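# Move the long loaf into the paper bag using tongs

## Task

Using the tongs that one gripper is already holding, and never touching the long loaf with a gripper, get the loaf inside the paper bag. At the end the bag must be upright with its mouth open, the tongs must not be touching or resting in the bag, and the jar must still be upright on the tray. Do not release the loaf from much higher than the bag's own height, and do not drop the bag or bang it down.

## Robot and tools

Robot: two arms, left_arm and right_arm, each ending in a two-finger parallel gripper with a wrist camera. In the scene frame the origin sits on the table surface midway between the arms, +z points up, +x points out over the table, and left_arm is on the +y side. The calibrated bases are left_arm at (-0.026, +0.271, +0.015) and right_arm at (-0.048, -0.321, +0.024), both nearly unrotated about z. Every hand pose, velocity, target and wrist-camera pose is given in that arm's own base frame, not the scene frame. Fixed cameras and the table use the scene frame. The gripper's fingers extend along its +z axis and separate along its y axis. end_effector_position is the pinch point, roughly 1 cm short of the fingertips.

A row is always 16 plain numbers: left x, y, z, qw, qx, qy, qz, opening, then right x, y, z, qw, qx, qy, qz, opening. Positions are absolute targets in metres in that arm's base frame; quaternions are absolute, w first. Opening runs from -1 (closed) to +1 (fully open, 0.094 m). Both arms are always listed, even if only one moves. To keep an arm still, resend exactly the pose it had in the last result before it stopped, plus the opening it should keep; to keep an orientation, repeat the same quaternion in every row rather than copying a drifted readout. Writing 0 as an opening is a real command, so resend the current one to leave a gripper unchanged. The arm holding the tongs must keep a closed opening or the tongs fall.

execute_actions(actions, cameras): actions is a list of actions; each action is a list of up to 15 rows, one row per 1/30 s control step, and a shorter list repeats its final row until 15 steps pass (0.5 s per action). A target more than 0.6 m from the gripper's current position along any of its axes gets the action rejected for both arms; a malformed action or a failing first action rejects the whole call. An empty list simply reports state and images. cameras picks images: omitted, null or ["all"] gives all, [] gives none; names are cam_head_left, cam_head_right, cam_high, cam_low, cam_left_wrist, cam_right_wrist (each 896x504).

move(target, speed, blend, opening_speed, blocking, cameras): target is one 16-number row or a list of up to 15 rows (absolute poses as above, no 0.6 m check). Grippers travel straight lines from their Hand target, all finishing together, at least 0.5 s, capped at 10 s. speed in m/s, 0.002 to 0.5, default 0.25 (rotation up to twice that in rad/s), one value or one per target. blend in metres rounds corners of a list. opening_speed, at least 0.2 per second on the -1..+1 scale, ramps the fingers; use a low value for fragile items. Openings of later list targets are applied only after all arms halt there. blocking=false returns after about 0.5 s while motion continues; a new move takes over from the running one. Paths ignore obstacles and the other arm, and faster motion means more lag, overshoot and harder contact.

wait(seconds 0 to 10) lets time pass with commands held. stop brakes a running move. zoom_image(camera, region [x0, y0, x1, y1] in pixels, at most 504 by 504) enlarges part of the latest image of that camera. read_manual gives licence text only. finished_scene(scene, 1 to 2) ends the current scene irreversibly; the goal must hold afterwards without the robot.

Controller: each step the commanded pose is clipped to within 100 mm and 20 degrees of the measured pose, so one action may fall short; Hand target shows where the arm is actually being sent, and the remainder must be commanded again. Friction and weight can leave a gripper a centimetre or more off in free air without any contact. Printed poses may be off by a few centimetres.

Result lines: end_effector_position and end_effector_quat_wxyz per arm; Hand target (shown only when an arm is off its command); Tool commands; grip_measured (measured opening on the command scale, reading slightly wide when empty and somewhat narrow when squeezing); grip_effort_nm (gripper motor effort, negative closing, not a pad force); Joint positions, velocities and torques (joints 1 to 3 wrap at ±28 N m); step readings of positions after execute_actions. A move adds a move: line with the ending (done, off_target, moving, held, fault) and limits such as paced (pose clipped) or held (steps withheld). MOTOR HOT appears at 75 °C; at 90 °C an OVER-TEMPERATURE FAULT folds that arm away for the rest of the scene, and at 100 °C it goes limp.

Avoid: dropping or releasing things while they move, slamming or pressing hard, pushing an arm toward unreachable poses or holding it stretched out for long (heat), steering a gripper near its own base (route around it), bringing grippers or wrist cameras together (no clearance check guards that), and anything ending up off the table. Lower the loaf into the bag from low height, keep the bag upright and open, lift the tongs out, and leave the jar upright on its tray.

Each tool is called after "Emit:" by a JSON object that holds its "method" and its "body".

## Session

Emit:
{"method": "execute_actions", "body": {"actions": []}}

Scene clock: 0.00 s.
left_arm: end_effector_position=(+0.3815, +0.0011, +0.4073) grip_measured=+1.000 grip_effort_nm=n/a end_effector_quat_wxyz=(+0.707, +0.000, +0.707, +0.000) | right_arm: end_effector_position=(+0.2876, -0.1158, +0.1865) grip_measured=-0.302 grip_effort_nm=n/a end_effector_quat_wxyz=(+0.305, -0.010, +0.952, +0.002)
Joint positions: left_arm=[0 1.047 1.047 0 0 0 0.094] | right_arm=[-0.573 1.23 1.088 -0.894 -0.328 -0.503 0.033]
Joint velocities: within noise
Joint torques (N m): no reading
Heat: left arm: 32 °C; right arm: 37 °C.
Hand target: left_arm +0.3789, +0.0011, +0.4133; +0.712, +0.000, +0.702, +0.000 | right_arm +0.2880, -0.1147, +0.1900; +0.310, -0.012, +0.951, +0.003
Tool commands: left_gripper/opening=+1.0 right_gripper/opening=-0.305557
camera_calibration:
cam_left_wrist: T_world_to_cam=[[0.0338408, -0.999394, -0.00817316, -0.00269147], [-0.433034, -0.00729178, -0.901348, 0.570888], [0.900742, 0.0340416, -0.433018, -0.0774676], [0, 0, 0, 1]] pos_world=[0.317084, 0.00411007, 0.481002]
cam_right_wrist: T_world_to_cam=[[0.0314424, -0.999372, 0.0163664, -0.126512], [-0.983339, -0.0338628, -0.1786, 0.351997], [0.179042, -0.0104781, -0.983786, 0.218778], [0, 0, 0, 1]] pos_world=[0.31094, -0.11222, 0.280168]

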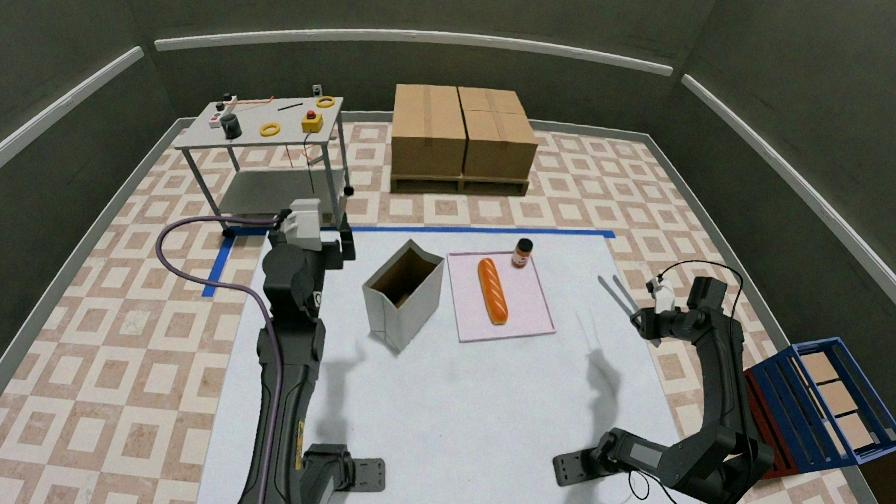

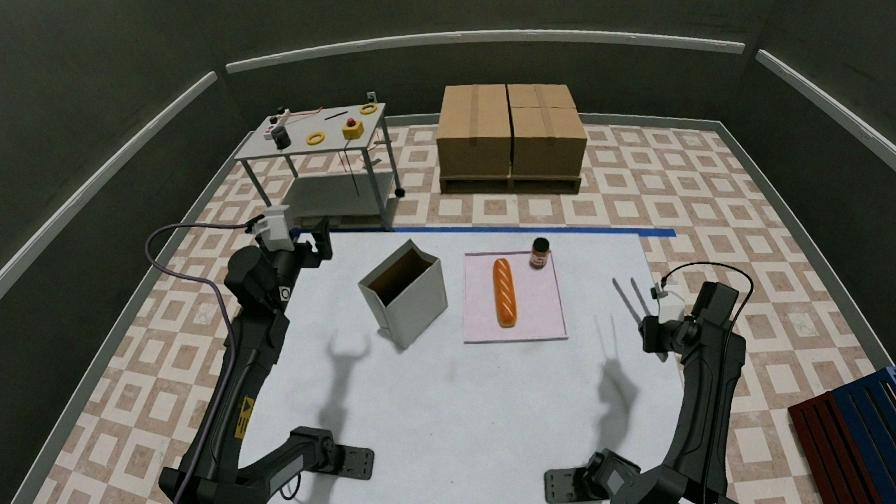

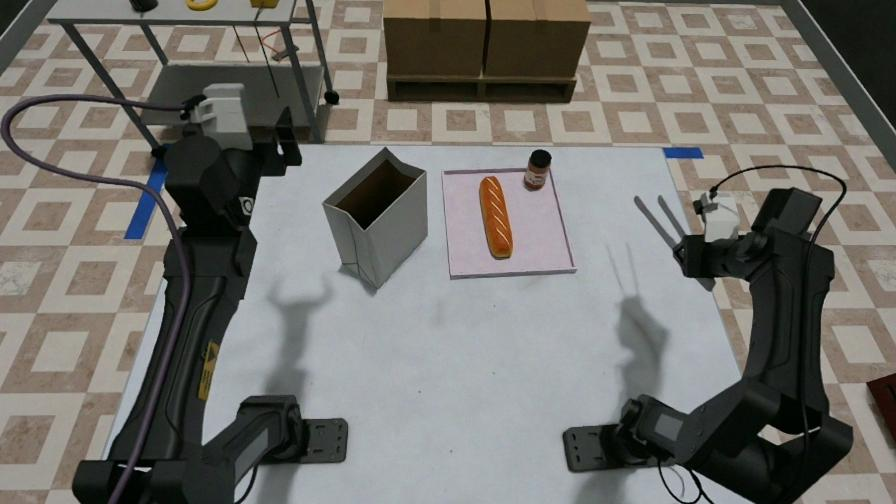

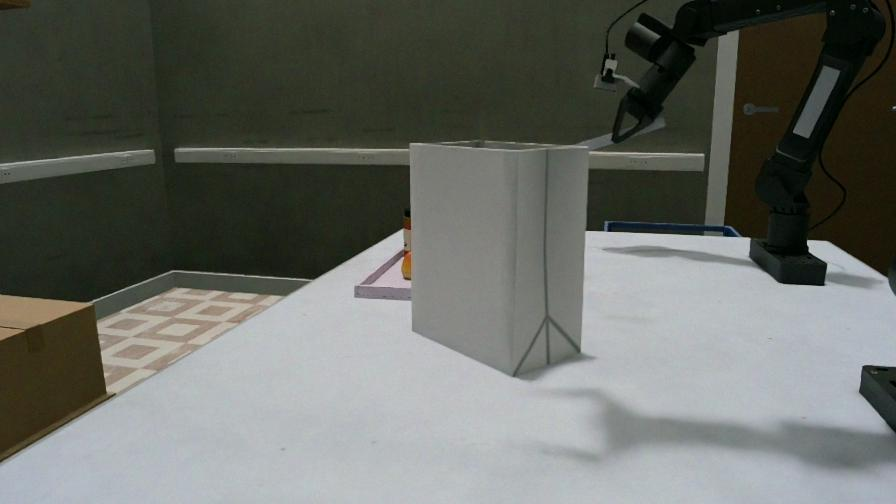

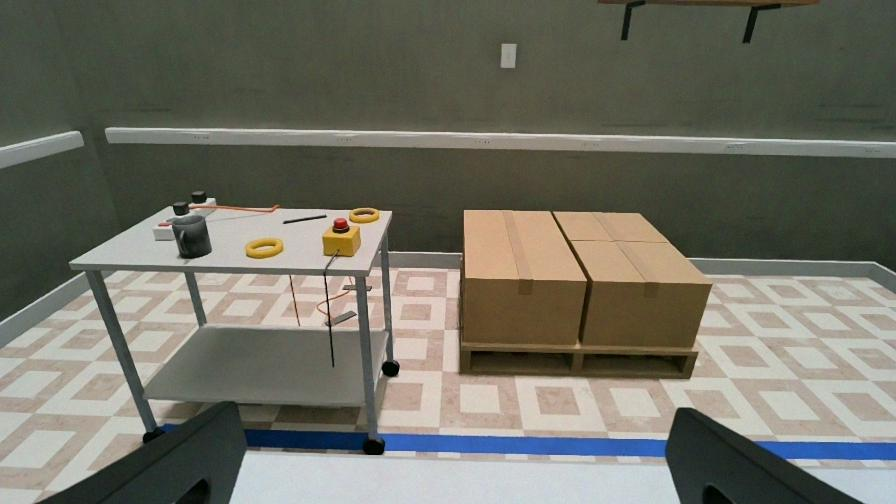

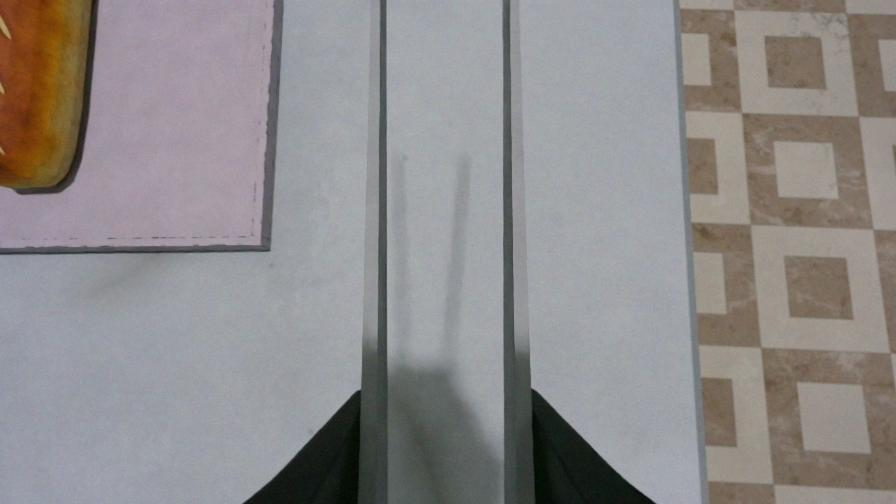

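Emit:
{"method": "move", "body": {"target": [[0.3815,0.0011,0.4073,0.707,0,0.707,0,1.0,0.27,0.0,0.19,0.342,-0.0082,0.9397,0.003,-0.3],[0.3815,0.0011,0.4073,0.707,0,0.707,0,1.0,0.29,0.165,0.17,0.342,-0.0164,0.9396,0.006,-0.2]], "speed": 0.12, "opening_speed": 0.3}}

Scene clock: 109.43 s.
left_arm: end_effector_position=(+0.3815, +0.0011, +0.4073) grip_measured=+1.000 grip_effort_nm=-0.037 end_effector_quat_wxyz=(+0.707, +0.000, +0.707, +0.000) | right_arm: end_effector_position=(+0.2809, +0.1607, +0.1579) grip_measured=-0.202 grip_effort_nm=0.095 end_effector_quat_wxyz=(+0.322, -0.024, +0.946, +0.004)
Joint positions: left_arm=[0 1.047 1.047 0 0 0 0.094] | right_arm=[0.733 1.283 0.995 -0.748 0.401 0.571 0.037]
Joint torques (N m): left_arm=[0.09 -3.06 6.31 1.77 0.04 0.01] | right_arm=[0.5 -3.6 11.02 1.3 0.52 0.05]
Heat: left arm: 37 °C; right arm: 41 °C.
Hand target: left_arm +0.3815, +0.0012, +0.4074; +0.707, +0.000, +0.707, +0.000 | right_arm +0.2894, +0.1648, +0.1700; +0.342, -0.016, +0.940, +0.006
Off the commanded pose: left_arm 0.000 m, 0 deg | right_arm 0.016 m, 3 deg.
move: off_target (right_arm); target 2's new opening was sent with right_arm's hand 0.016 m and 3 deg from that target
camera_calibration:
cam_left_wrist: T_world_to_cam=[[0.0338408, -0.999394, -0.00817316, -0.00269147], [-0.433034, -0.00729178, -0.901348, 0.570888], [0.900742, 0.0340416, -0.433018, -0.0774676], [0, 0, 0, 1]]
cam_right_wrist: T_world_to_cam=[[0.0591626, -0.998027, 0.0210072, 0.141847], [-0.974808, -0.0622941, -0.21417, 0.357477], [0.215056, -0.00780715, -0.976571, 0.182953], [0, 0, 0, 1]]

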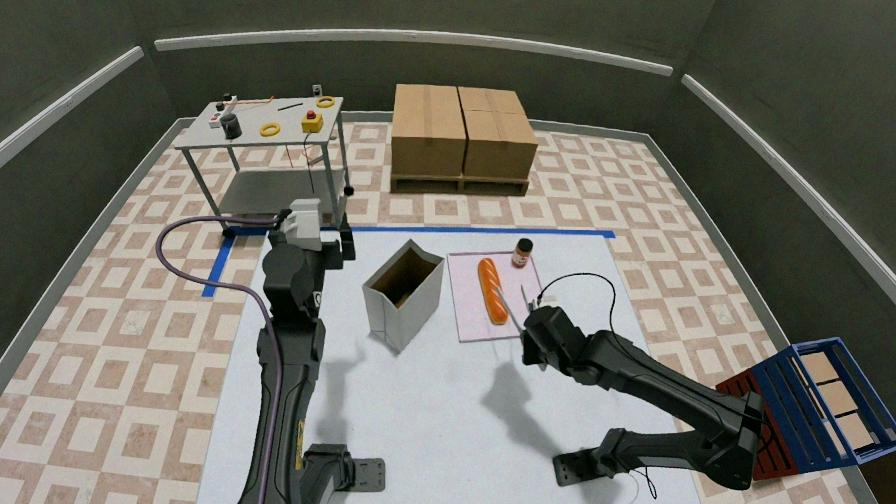

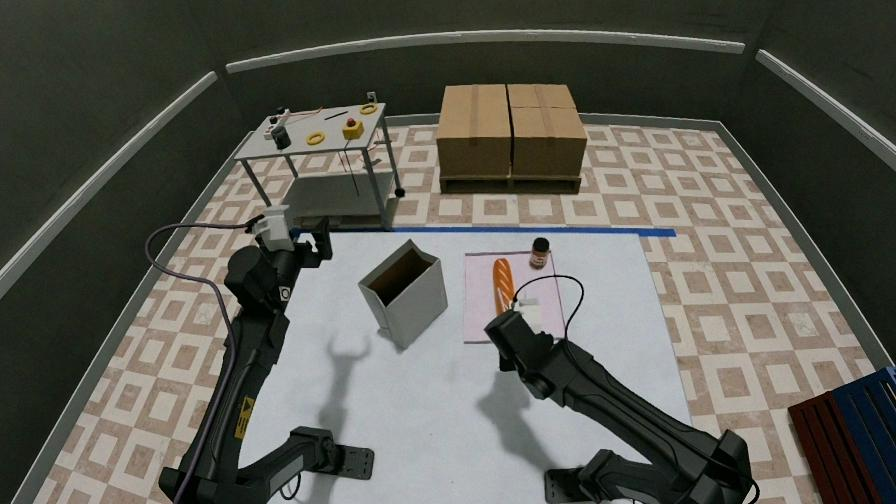

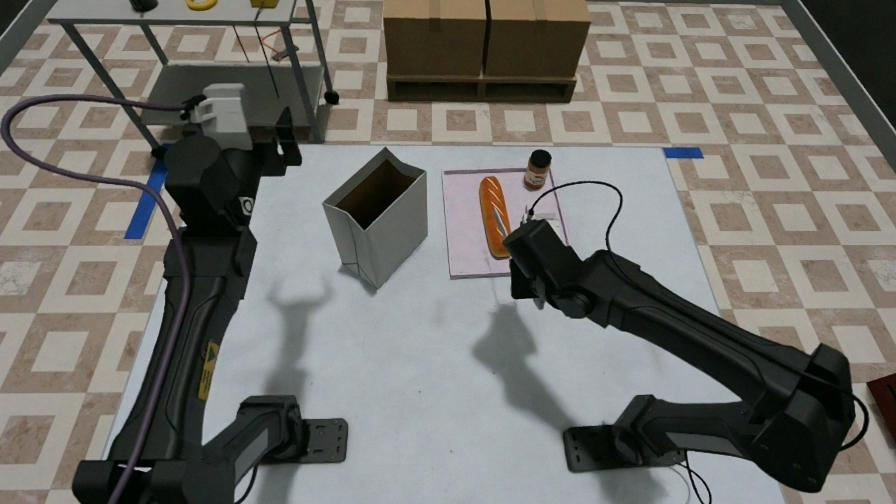

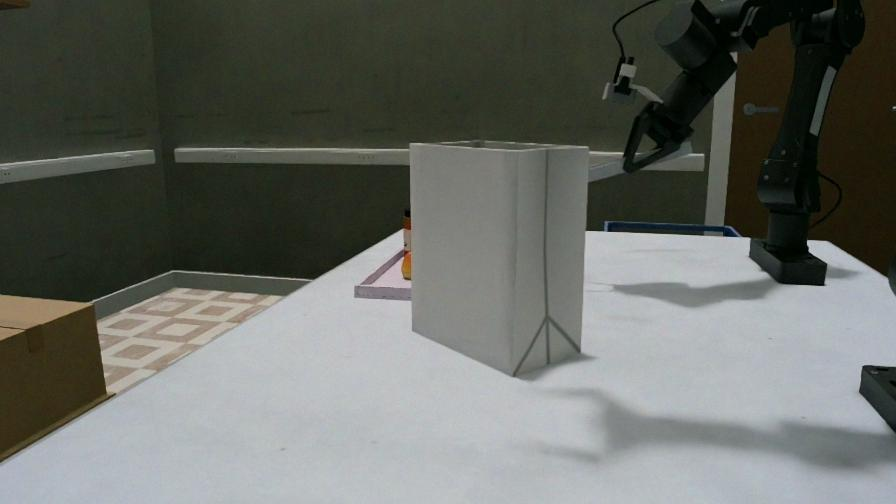

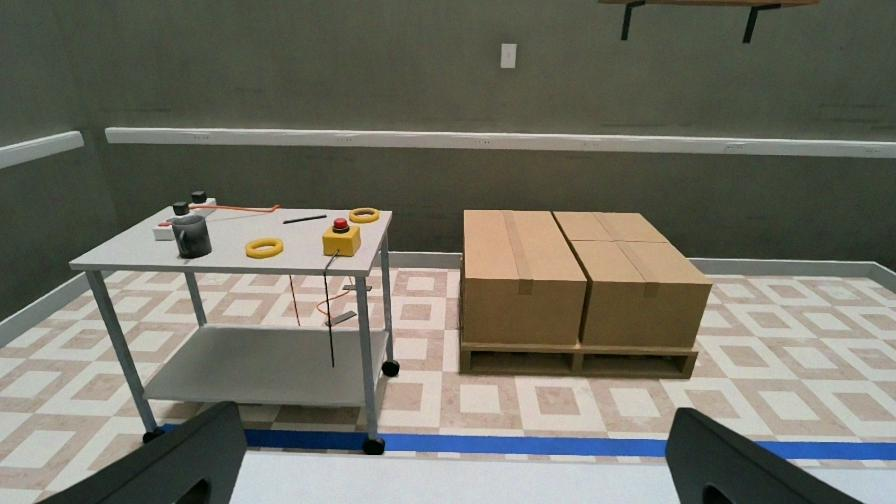

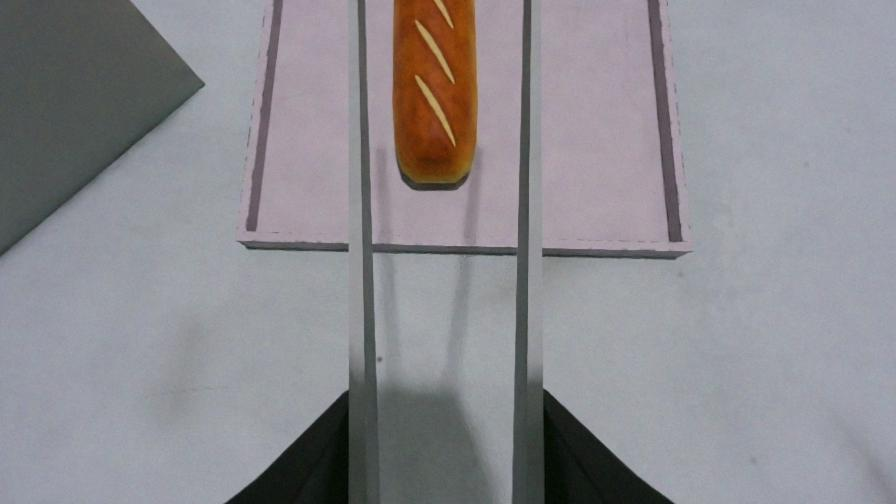

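Emit:
{"method": "move", "body": {"target": [[0.3815,0.0011,0.4073,0.707,0,0.707,0,1.0,0.285,0.175,0.10,0.3664,-0.0244,0.930,0.0096,-0.2],[0.3815,0.0011,0.4073,0.707,0,0.707,0,1.0,0.285,0.175,0.035,0.3664,-0.0244,0.930,0.0096,-0.2]], "speed": 0.1, "cameras": ["cam_high","cam_right_wrist"]}}

Scene clock: 185.50 s.
left_arm: end_effector_position=(+0.3815, +0.0011, +0.4073) grip_measured=+1.000 grip_effort_nm=-0.037 end_effector_quat_wxyz=(+0.707, +0.000, +0.707, +0.000) | right_arm: end_effector_position=(+0.2843, +0.1762, +0.0376) grip_measured=-0.202 grip_effort_nm=0.100 end_effector_quat_wxyz=(+0.360, -0.025, +0.933, +0.016)
Joint positions: left_arm=[0 1.047 1.047 0 0 0 0.094] | right_arm=[0.789 1.478 0.582 -0.075 0.456 0.591 0.038]
Joint torques (N m): left_arm=[0.01 -2.93 6.28 1.72 0.05 0.01] | right_arm=[0.69 -4.3 5.96 1.49 0.5 0]
Heat: left arm: 39 °C; right arm: 47 °C.
Hand target: left_arm +0.3815, +0.0012, +0.4074; +0.707, +0.000, +0.707, +0.000 | right_arm +0.2849, +0.1750, +0.0351; +0.366, -0.024, +0.930, +0.010
Off the commanded pose: left_arm 0.000 m, 0 deg | right_arm 0.003 m, 1 deg.
move: done
camera_calibration:
cam_right_wrist: T_world_to_cam=[[0.0687463, -0.997632, 0.00220495, 0.157476], [-0.954073, -0.0663903, -0.292124, 0.333733], [0.291579, 0.0179788, -0.956378, 0.0378633], [0, 0, 0, 1]]
Images, in order: cam_high, cam_right_wrist.

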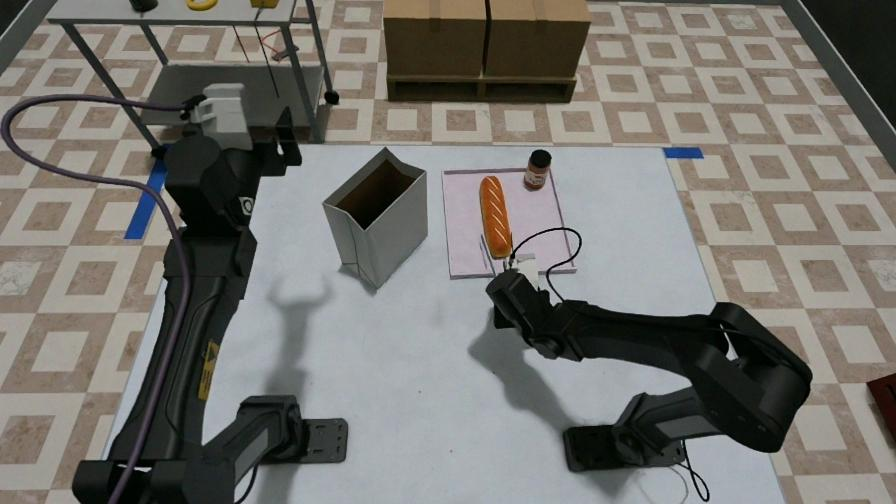

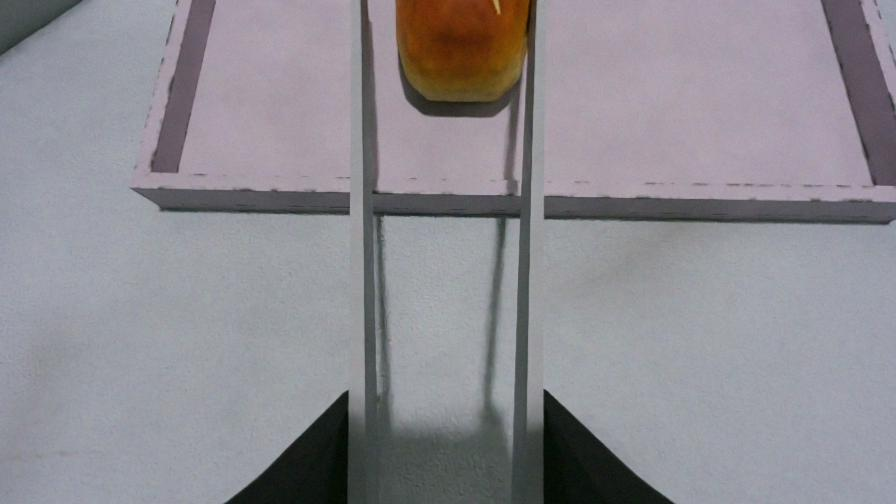

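Emit:
{"method": "move", "body": {"target": [[0.3815,0.0011,0.4073,0.707,0,0.707,0,1.0,0.287,0.170,0.031,0.3664,-0.0244,0.930,0.0096,-0.2],[0.3815,0.0011,0.4073,0.707,0,0.707,0,1.0,0.287,0.170,0.031,0.3664,-0.0244,0.930,0.0096,-0.45]], "speed": 0.1, "opening_speed": 0.25, "cameras": ["cam_high","cam_right_wrist","cam_low"]}}

Scene clock: 194.27 s.
left_arm: end_effector_position=(+0.3815, +0.0011, +0.4073) grip_measured=+1.000 grip_effort_nm=-0.037 end_effector_quat_wxyz=(+0.707, +0.000, +0.707, +0.000) | right_arm: end_effector_position=(+0.2859, +0.1749, +0.0366) grip_measured=-0.447 grip_effort_nm=-0.222 end_effector_quat_wxyz=(+0.366, -0.025, +0.930, +0.019)
Joint positions: left_arm=[0 1.047 1.047 0 0 0 0.094] | right_arm=[0.783 1.478 0.565 -0.041 0.456 0.58 0.026]
Joint torques (N m): left_arm=[0.09 -3.23 6.17 1.76 0.02 0.06] | right_arm=[-0.77 -3.99 5.71 1.48 0.36 -0.09]
Hand target: left_arm +0.3815, +0.0012, +0.4074; +0.707, +0.000, +0.707, +0.000 | right_arm +0.2868, +0.1700, +0.0312; +0.366, -0.024, +0.930, +0.010
Off the commanded pose: left_arm 0.000 m, 0 deg | right_arm 0.008 m, 1 deg.
move: done
camera_calibration:
cam_right_wrist: T_world_to_cam=[[0.0705046, -0.997509, -0.00208845, 0.155769], [-0.95009, -0.0665148, -0.304803, 0.334198], [0.303905, 0.0234743, -0.952413, 0.0318157], [0, 0, 0, 1]]
Images, in order: cam_high, cam_low, cam_right_wrist.

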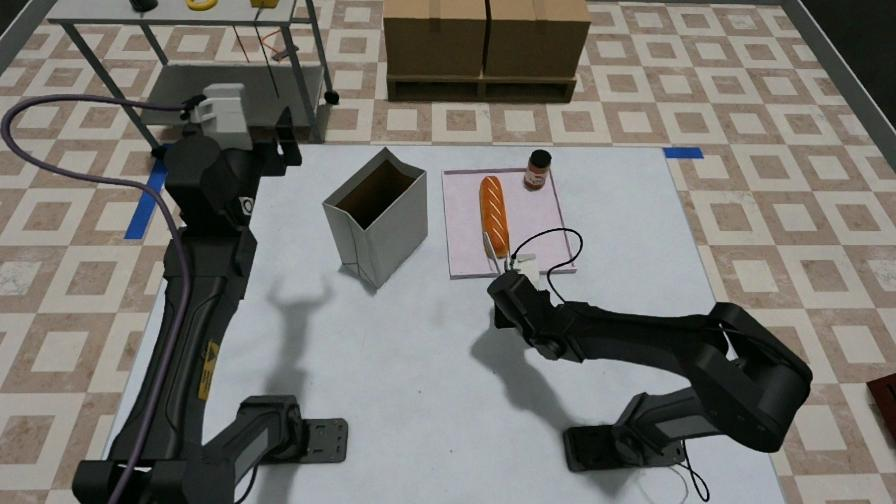

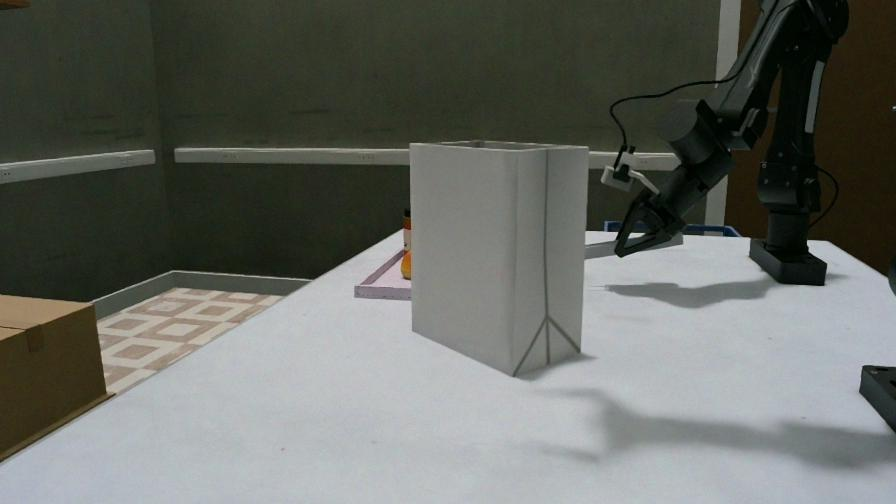

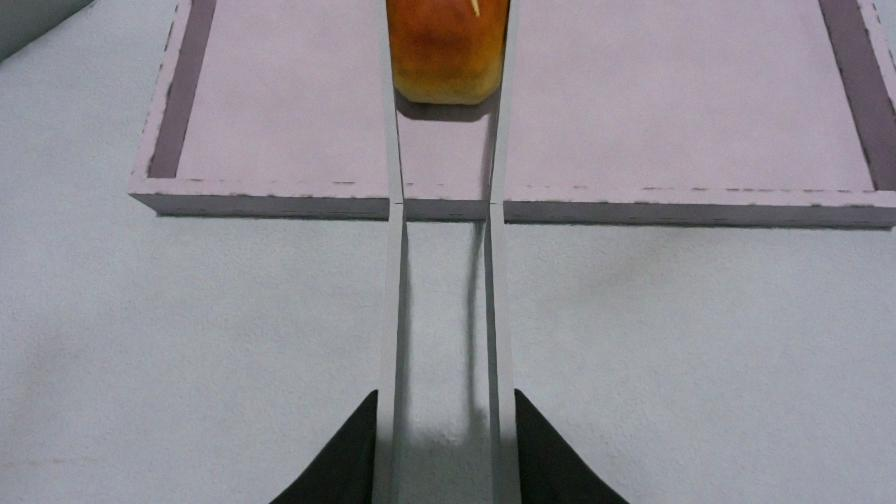

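Emit:
{"method": "move", "body": {"target": [[0.3815,0.0011,0.4073,0.707,0,0.707,0,1.0,0.287,0.172,0.031,0.3664,-0.0244,0.930,0.0096,-0.5],[0.3815,0.0011,0.4073,0.707,0,0.707,0,1.0,0.287,0.172,0.065,0.3664,-0.0244,0.930,0.0096,-0.5]], "speed": 0.06, "opening_speed": 0.25, "cameras": ["cam_high","cam_right_wrist"]}}

Emit:
{"method": "move", "body": {"target": [[0.3815,0.0011,0.4073,0.707,0,0.707,0,1.0,0.22,0.08,0.06,0.3614,-0.0599,0.9284,0.0233,-0.5]], "speed": 0.06, "cameras": ["cam_high","cam_right_wrist","cam_low"]}}

Scene clock: 203.53 s.
Off the commanded pose: left_arm 0.000 m, 0 deg | right_arm 0.021 m, 3 deg.
move: off_target (right_arm)
camera_calibration:
cam_right_wrist: T_world_to_cam=[[0.0713184, -0.9967, 0.038769, 0.146309], [-0.962602, -0.0789591, -0.259157, 0.332631], [0.261363, -0.0188364, -0.965057, 0.0631034], [0, 0, 0, 1]]
Images, in order: cam_high, cam_right_wrist.

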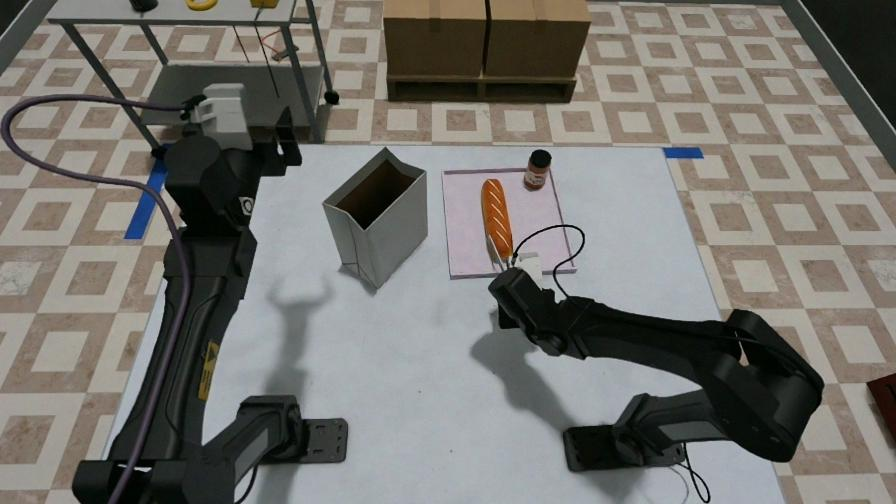

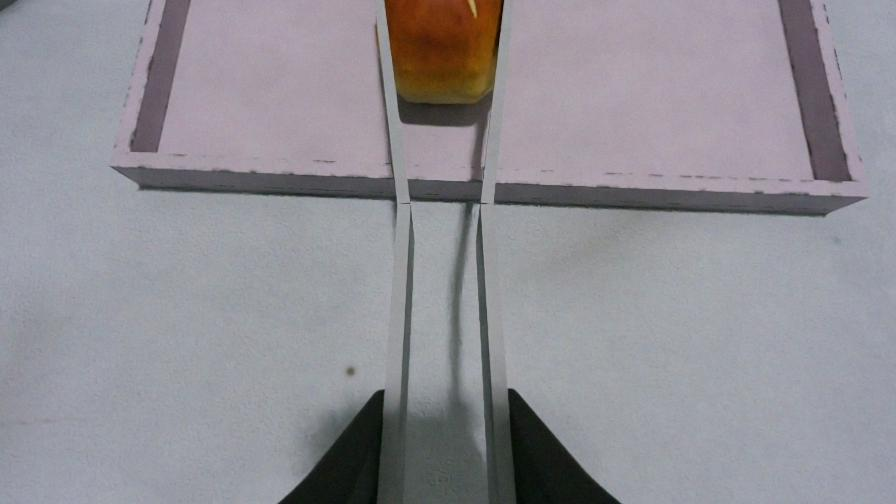

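Scene clock: 206.03 s.
left_arm: end_effector_position=(+0.3815, +0.0011, +0.4073) grip_measured=+1.000 grip_effort_nm=-0.037 end_effector_quat_wxyz=(+0.707, +0.000, +0.707, +0.000) | right_arm: end_effector_position=(+0.2187, +0.0816, +0.0583) grip_measured=-0.498 grip_effort_nm=-0.735 end_effector_quat_wxyz=(+0.353, -0.062, +0.933, +0.022)
Joint positions: left_arm=[0 1.047 1.047 0 0 0 0.094] | right_arm=[0.571 0.778 0.309 -0.428 0.287 0.336 0.024]
Joint velocities: left_arm=[within noise] | right_arm=[-0.002 -0.002 0.002 -0.022 0.007 -0.022 -0.005]
Joint torques (N m): left_arm=[-0.05 -3.28 6.08 1.71 0.04 -0.01] | right_arm=[-0.81 -1.87 7.23 1.49 0.18 -0.08]
Hand target: left_arm +0.3815, +0.0012, +0.4074; +0.707, +0.000, +0.707, +0.000 | right_arm +0.2200, +0.0800, +0.0599; +0.362, -0.060, +0.930, +0.023
Off the commanded pose: left_arm 0.000 m, 0 deg | right_arm 0.003 m, 1 deg.
move: done
camera_calibration:
cam_right_wrist: T_world_to_cam=[[0.141936, -0.989724, 0.0173451, 0.0501148], [-0.949583, -0.141086, -0.279976, 0.275301], [0.279546, 0.0232681, -0.95985, 0.0808787], [0, 0, 0, 1]]
Images, in order: cam_high, cam_low, cam_right_wrist.

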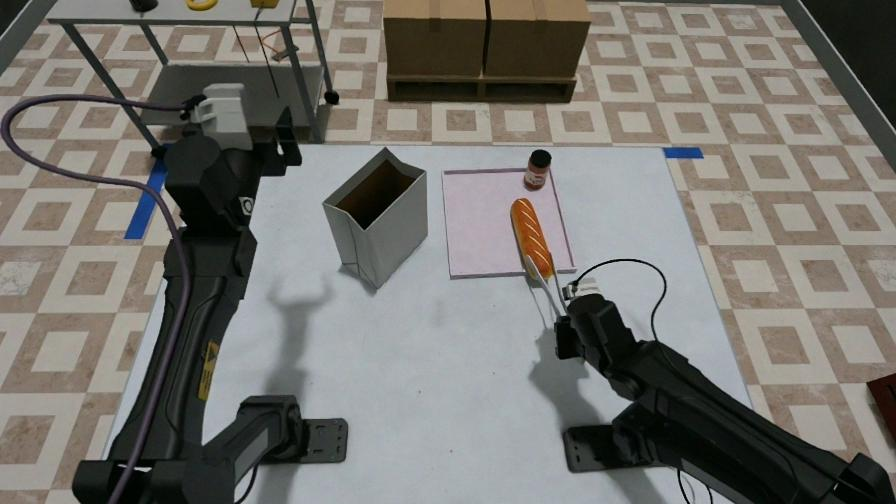

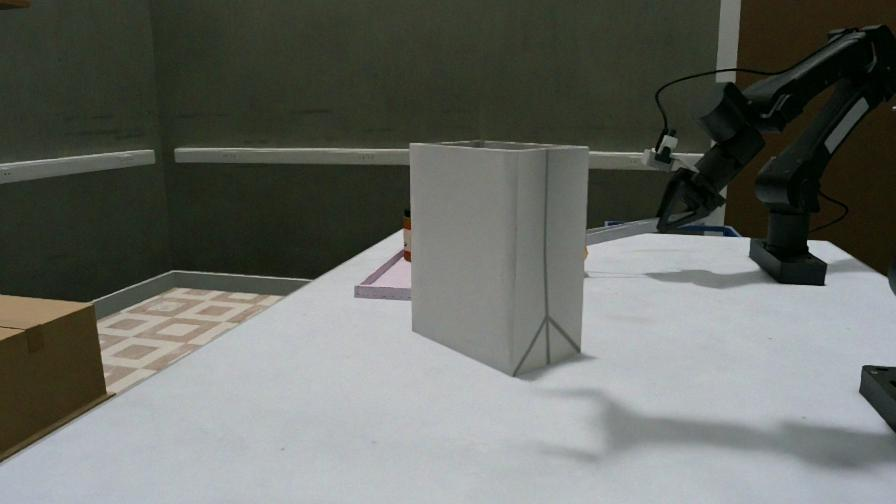

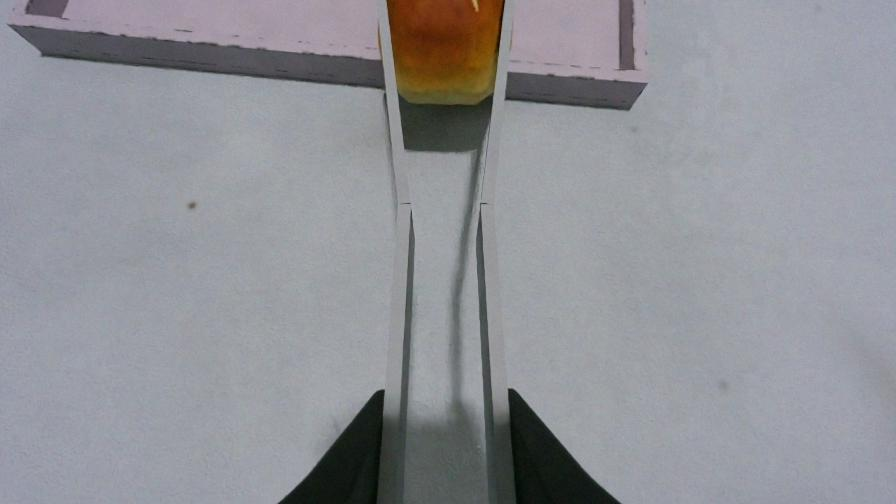

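Emit:
{"method": "move", "body": {"target": [[0.3815,0.0011,0.4073,0.707,0,0.707,0,1.0,0.24,0.0,0.075,0.3386,-0.3561,0.8596,0.1403,-0.5]], "speed": 0.07, "cameras": ["cam_high","cam_right_wrist","cam_low"]}}

Scene clock: 224.27 s.
left_arm: end_effector_position=(+0.3815, +0.0011, +0.4073) grip_measured=+1.000 grip_effort_nm=-0.037 end_effector_quat_wxyz=(+0.707, +0.000, +0.707, +0.000) | right_arm: end_effector_position=(+0.2350, -0.0035, +0.0644) grip_measured=-0.498 grip_effort_nm=-0.647 end_effector_quat_wxyz=(+0.322, -0.354, +0.869, +0.126)
Joint positions: left_arm=[0 1.047 1.047 0 0 0 0.094] | right_arm=[-0.508 1.191 0.562 -0.694 -0.667 -1.195 0.024]
Joint torques (N m): left_arm=[0.08 -3.19 6.42 1.74 0 0.02] | right_arm=[-0.68 -1.96 9.62 0.52 -0.94 -0.17]
Heat: left arm: 40 °C; right arm: 42 °C.
Hand target: left_arm +0.3815, +0.0012, +0.4074; +0.707, +0.000, +0.707, +0.000 | right_arm +0.2400, -0.0002, +0.0748; +0.339, -0.356, +0.860, +0.139
Off the commanded pose: left_arm 0.000 m, 0 deg | right_arm 0.012 m, 3 deg.
move: off_target (right_arm)
camera_calibration:
cam_right_wrist: T_world_to_cam=[[0.703272, -0.710552, 0.0229004, -0.167867], [-0.681609, -0.683079, -0.262319, 0.214537], [0.202034, 0.168873, -0.964709, 0.10321], [0, 0, 0, 1]]
Images, in order: cam_high, cam_low, cam_right_wrist.

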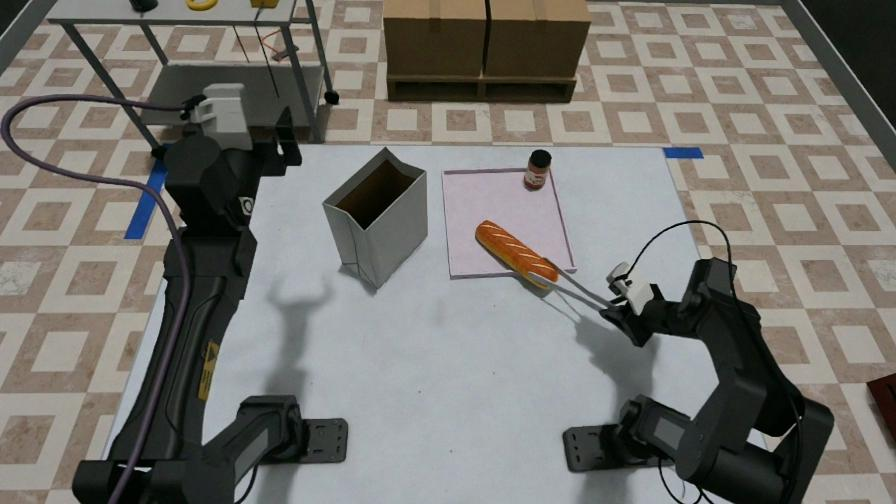

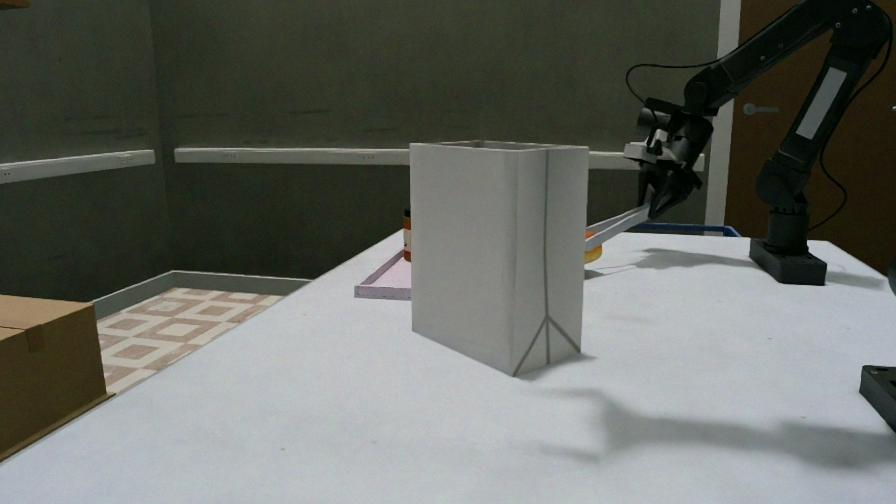

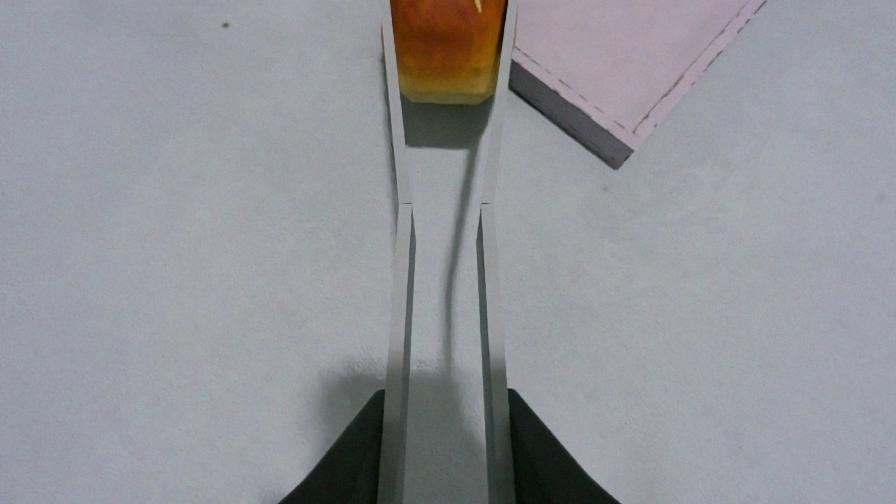

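Emit:
{"method": "move", "body": {"target": [[0.3815,0.0011,0.4073,0.707,0,0.707,0,1.0,0.26,-0.04,0.08,0.2908,-0.5664,0.7382,0.2231,-0.5],[0.3815,0.0011,0.4073,0.707,0,0.707,0,1.0,0.27,-0.06,0.08,0.2356,-0.7127,0.5981,0.2807,-0.5]], "speed": 0.07, "blend": 0.02, "cameras": ["cam_high","cam_right_wrist","cam_low"]}}

Scene clock: 252.93 s.
left_arm: end_effector_position=(+0.3815, +0.0011, +0.4073) grip_measured=+1.000 grip_effort_nm=-0.037 end_effector_quat_wxyz=(+0.707, +0.000, +0.707, +0.000) | right_arm: end_effector_position=(+0.2702, -0.0643, +0.0786) grip_measured=-0.499 grip_effort_nm=-0.672 end_effector_quat_wxyz=(-0.171, +0.656, -0.703, -0.217)
Joint positions: left_arm=[0 1.047 1.047 0 0 0 0.094] | right_arm=[-0.521 1.889 1.353 -1.376 -0.451 -2.102 0.024]
Joint velocities: left_arm=[within noise] | right_arm=[-0.012 -0.012 -0.012 -0.037 -0.051 0.007 -0.004]
Joint torques (N m): left_arm=[0.03 -3.11 6.16 1.75 -0.02 0.03] | right_arm=[0.76 -6.94 8.27 -0.68 -0.41 -0.09]
Hand target: left_arm +0.3815, +0.0012, +0.4074; +0.707, +0.000, +0.707, +0.000 | right_arm +0.2703, -0.0597, +0.0801; -0.171, +0.655, -0.698, -0.234
Off the commanded pose: left_arm 0.000 m, 0 deg | right_arm 0.004 m, 17 deg.
joint sent to its limit (right arm) — joint 6 (wrist roll), lower limit. The joint targets are off in orientation, not in position.
move: off_target (right_arm)
camera_calibration:
cam_right_wrist: T_world_to_cam=[[0.997118, -0.0337087, -0.0679651, -0.264894], [-0.0413201, -0.992634, -0.113891, -0.00384367], [-0.0636253, 0.116371, -0.991166, 0.19055], [0, 0, 0, 1]]
Images, in order: cam_high, cam_low, cam_right_wrist.

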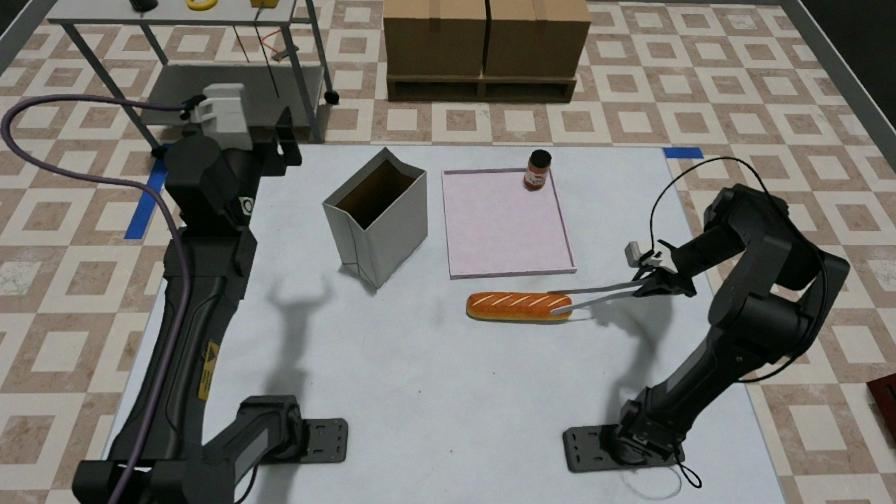

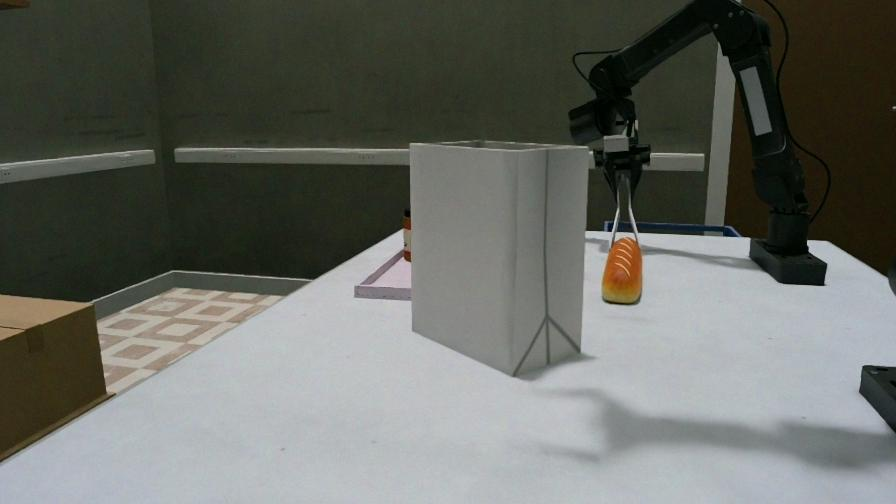

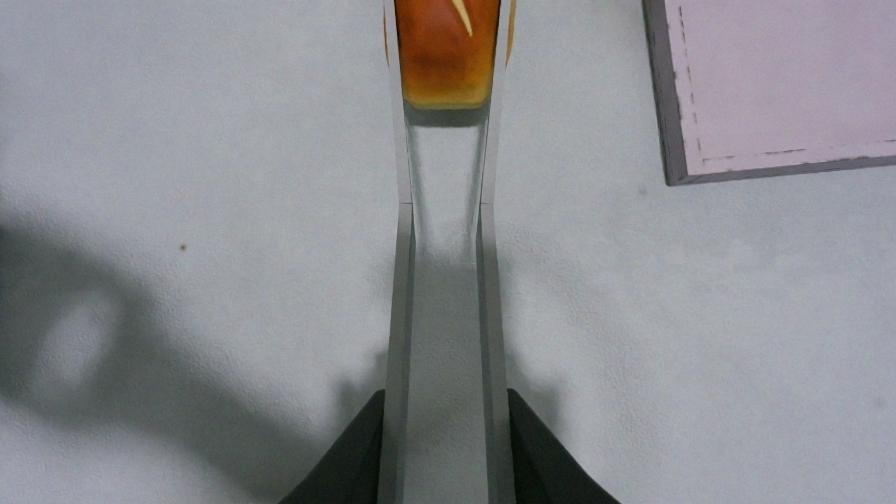

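Emit:
{"method": "move", "body": {"target": [[0.3815,0.0011,0.4073,0.707,0,0.707,0,1.0,0.28,-0.05,0.06,0.2932,-0.5939,0.7077,0.2460,-0.5],[0.3815,0.0011,0.4073,0.707,0,0.707,0,1.0,0.28,-0.05,0.002,0.2932,-0.5939,0.7077,0.2460,-0.5]], "speed": 0.06, "cameras": ["cam_high","cam_right_wrist","cam_low"]}}

Scene clock: 268.30 s.
left_arm: end_effector_position=(+0.3815, +0.0011, +0.4073) grip_measured=+1.000 grip_effort_nm=-0.042 end_effector_quat_wxyz=(+0.707, +0.000, +0.707, +0.000) | right_arm: end_effector_position=(+0.2819, -0.0534, +0.0073) grip_measured=-0.499 grip_effort_nm=-0.037 end_effector_quat_wxyz=(+0.279, -0.601, +0.713, +0.229)
Joint positions: left_arm=[0 1.047 1.047 0 0 0 0.094] | right_arm=[-0.586 2.016 1.131 -1.029 -0.667 -2.105 0.024]
Joint torques (N m): left_arm=[-0.02 -3.15 6.15 1.77 0.03 0.04] | right_arm=[-0.79 -7.25 4.05 -0.3 -0.68 -0.03]
Hand target: left_arm +0.3815, +0.0012, +0.4074; +0.707, +0.000, +0.707, +0.000 | right_arm +0.2801, -0.0499, +0.0022; +0.289, -0.590, +0.714, +0.242
Off the commanded pose: left_arm 0.000 m, 0 deg | right_arm 0.007 m, 3 deg.
joint sent to its limit (right arm) — joint 6 (wrist roll), lower limit. The joint targets still meet the commanded pose.
move: off_target (right_arm)
camera_calibration:
cam_right_wrist: T_world_to_cam=[[0.986258, -0.163702, 0.0223044, -0.28561], [-0.150051, -0.944036, -0.293736, 0.0338516], [0.0691413, 0.286353, -0.955626, 0.0907521], [0, 0, 0, 1]]
Images, in order: cam_high, cam_low, cam_right_wrist.

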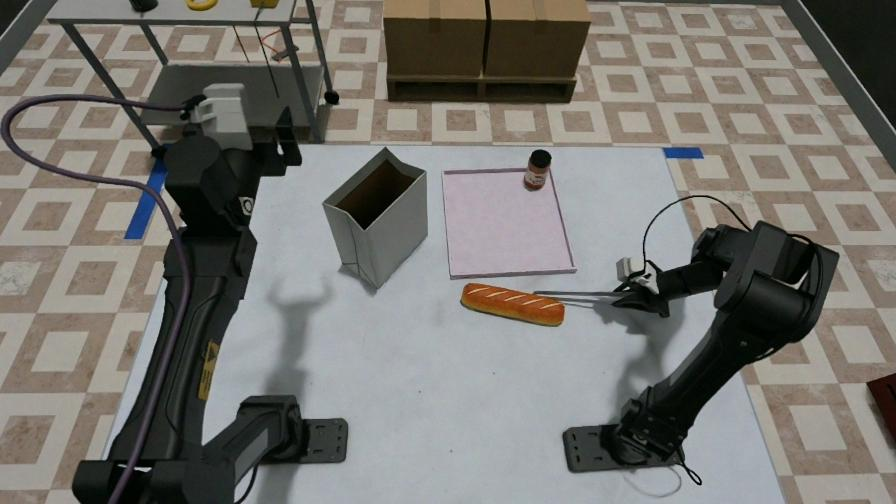

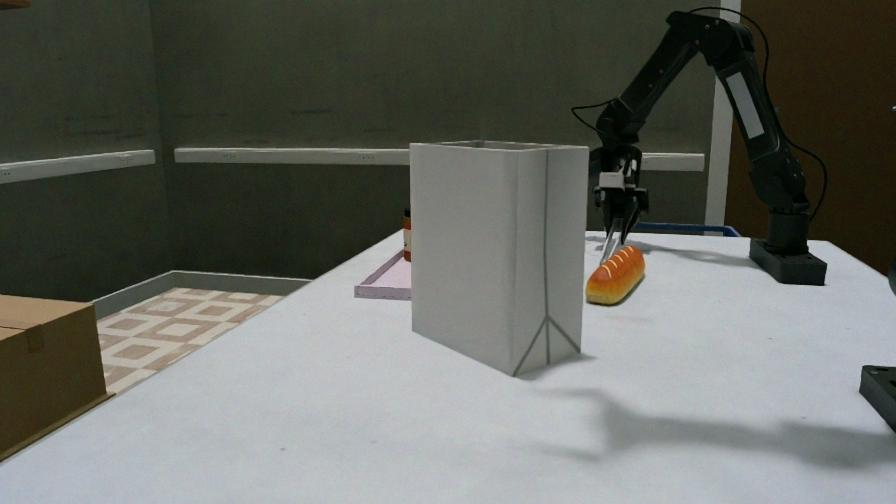

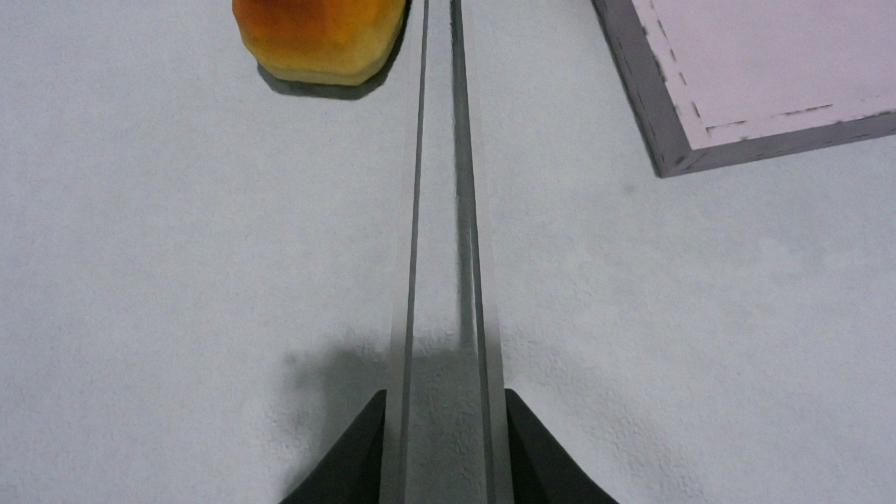

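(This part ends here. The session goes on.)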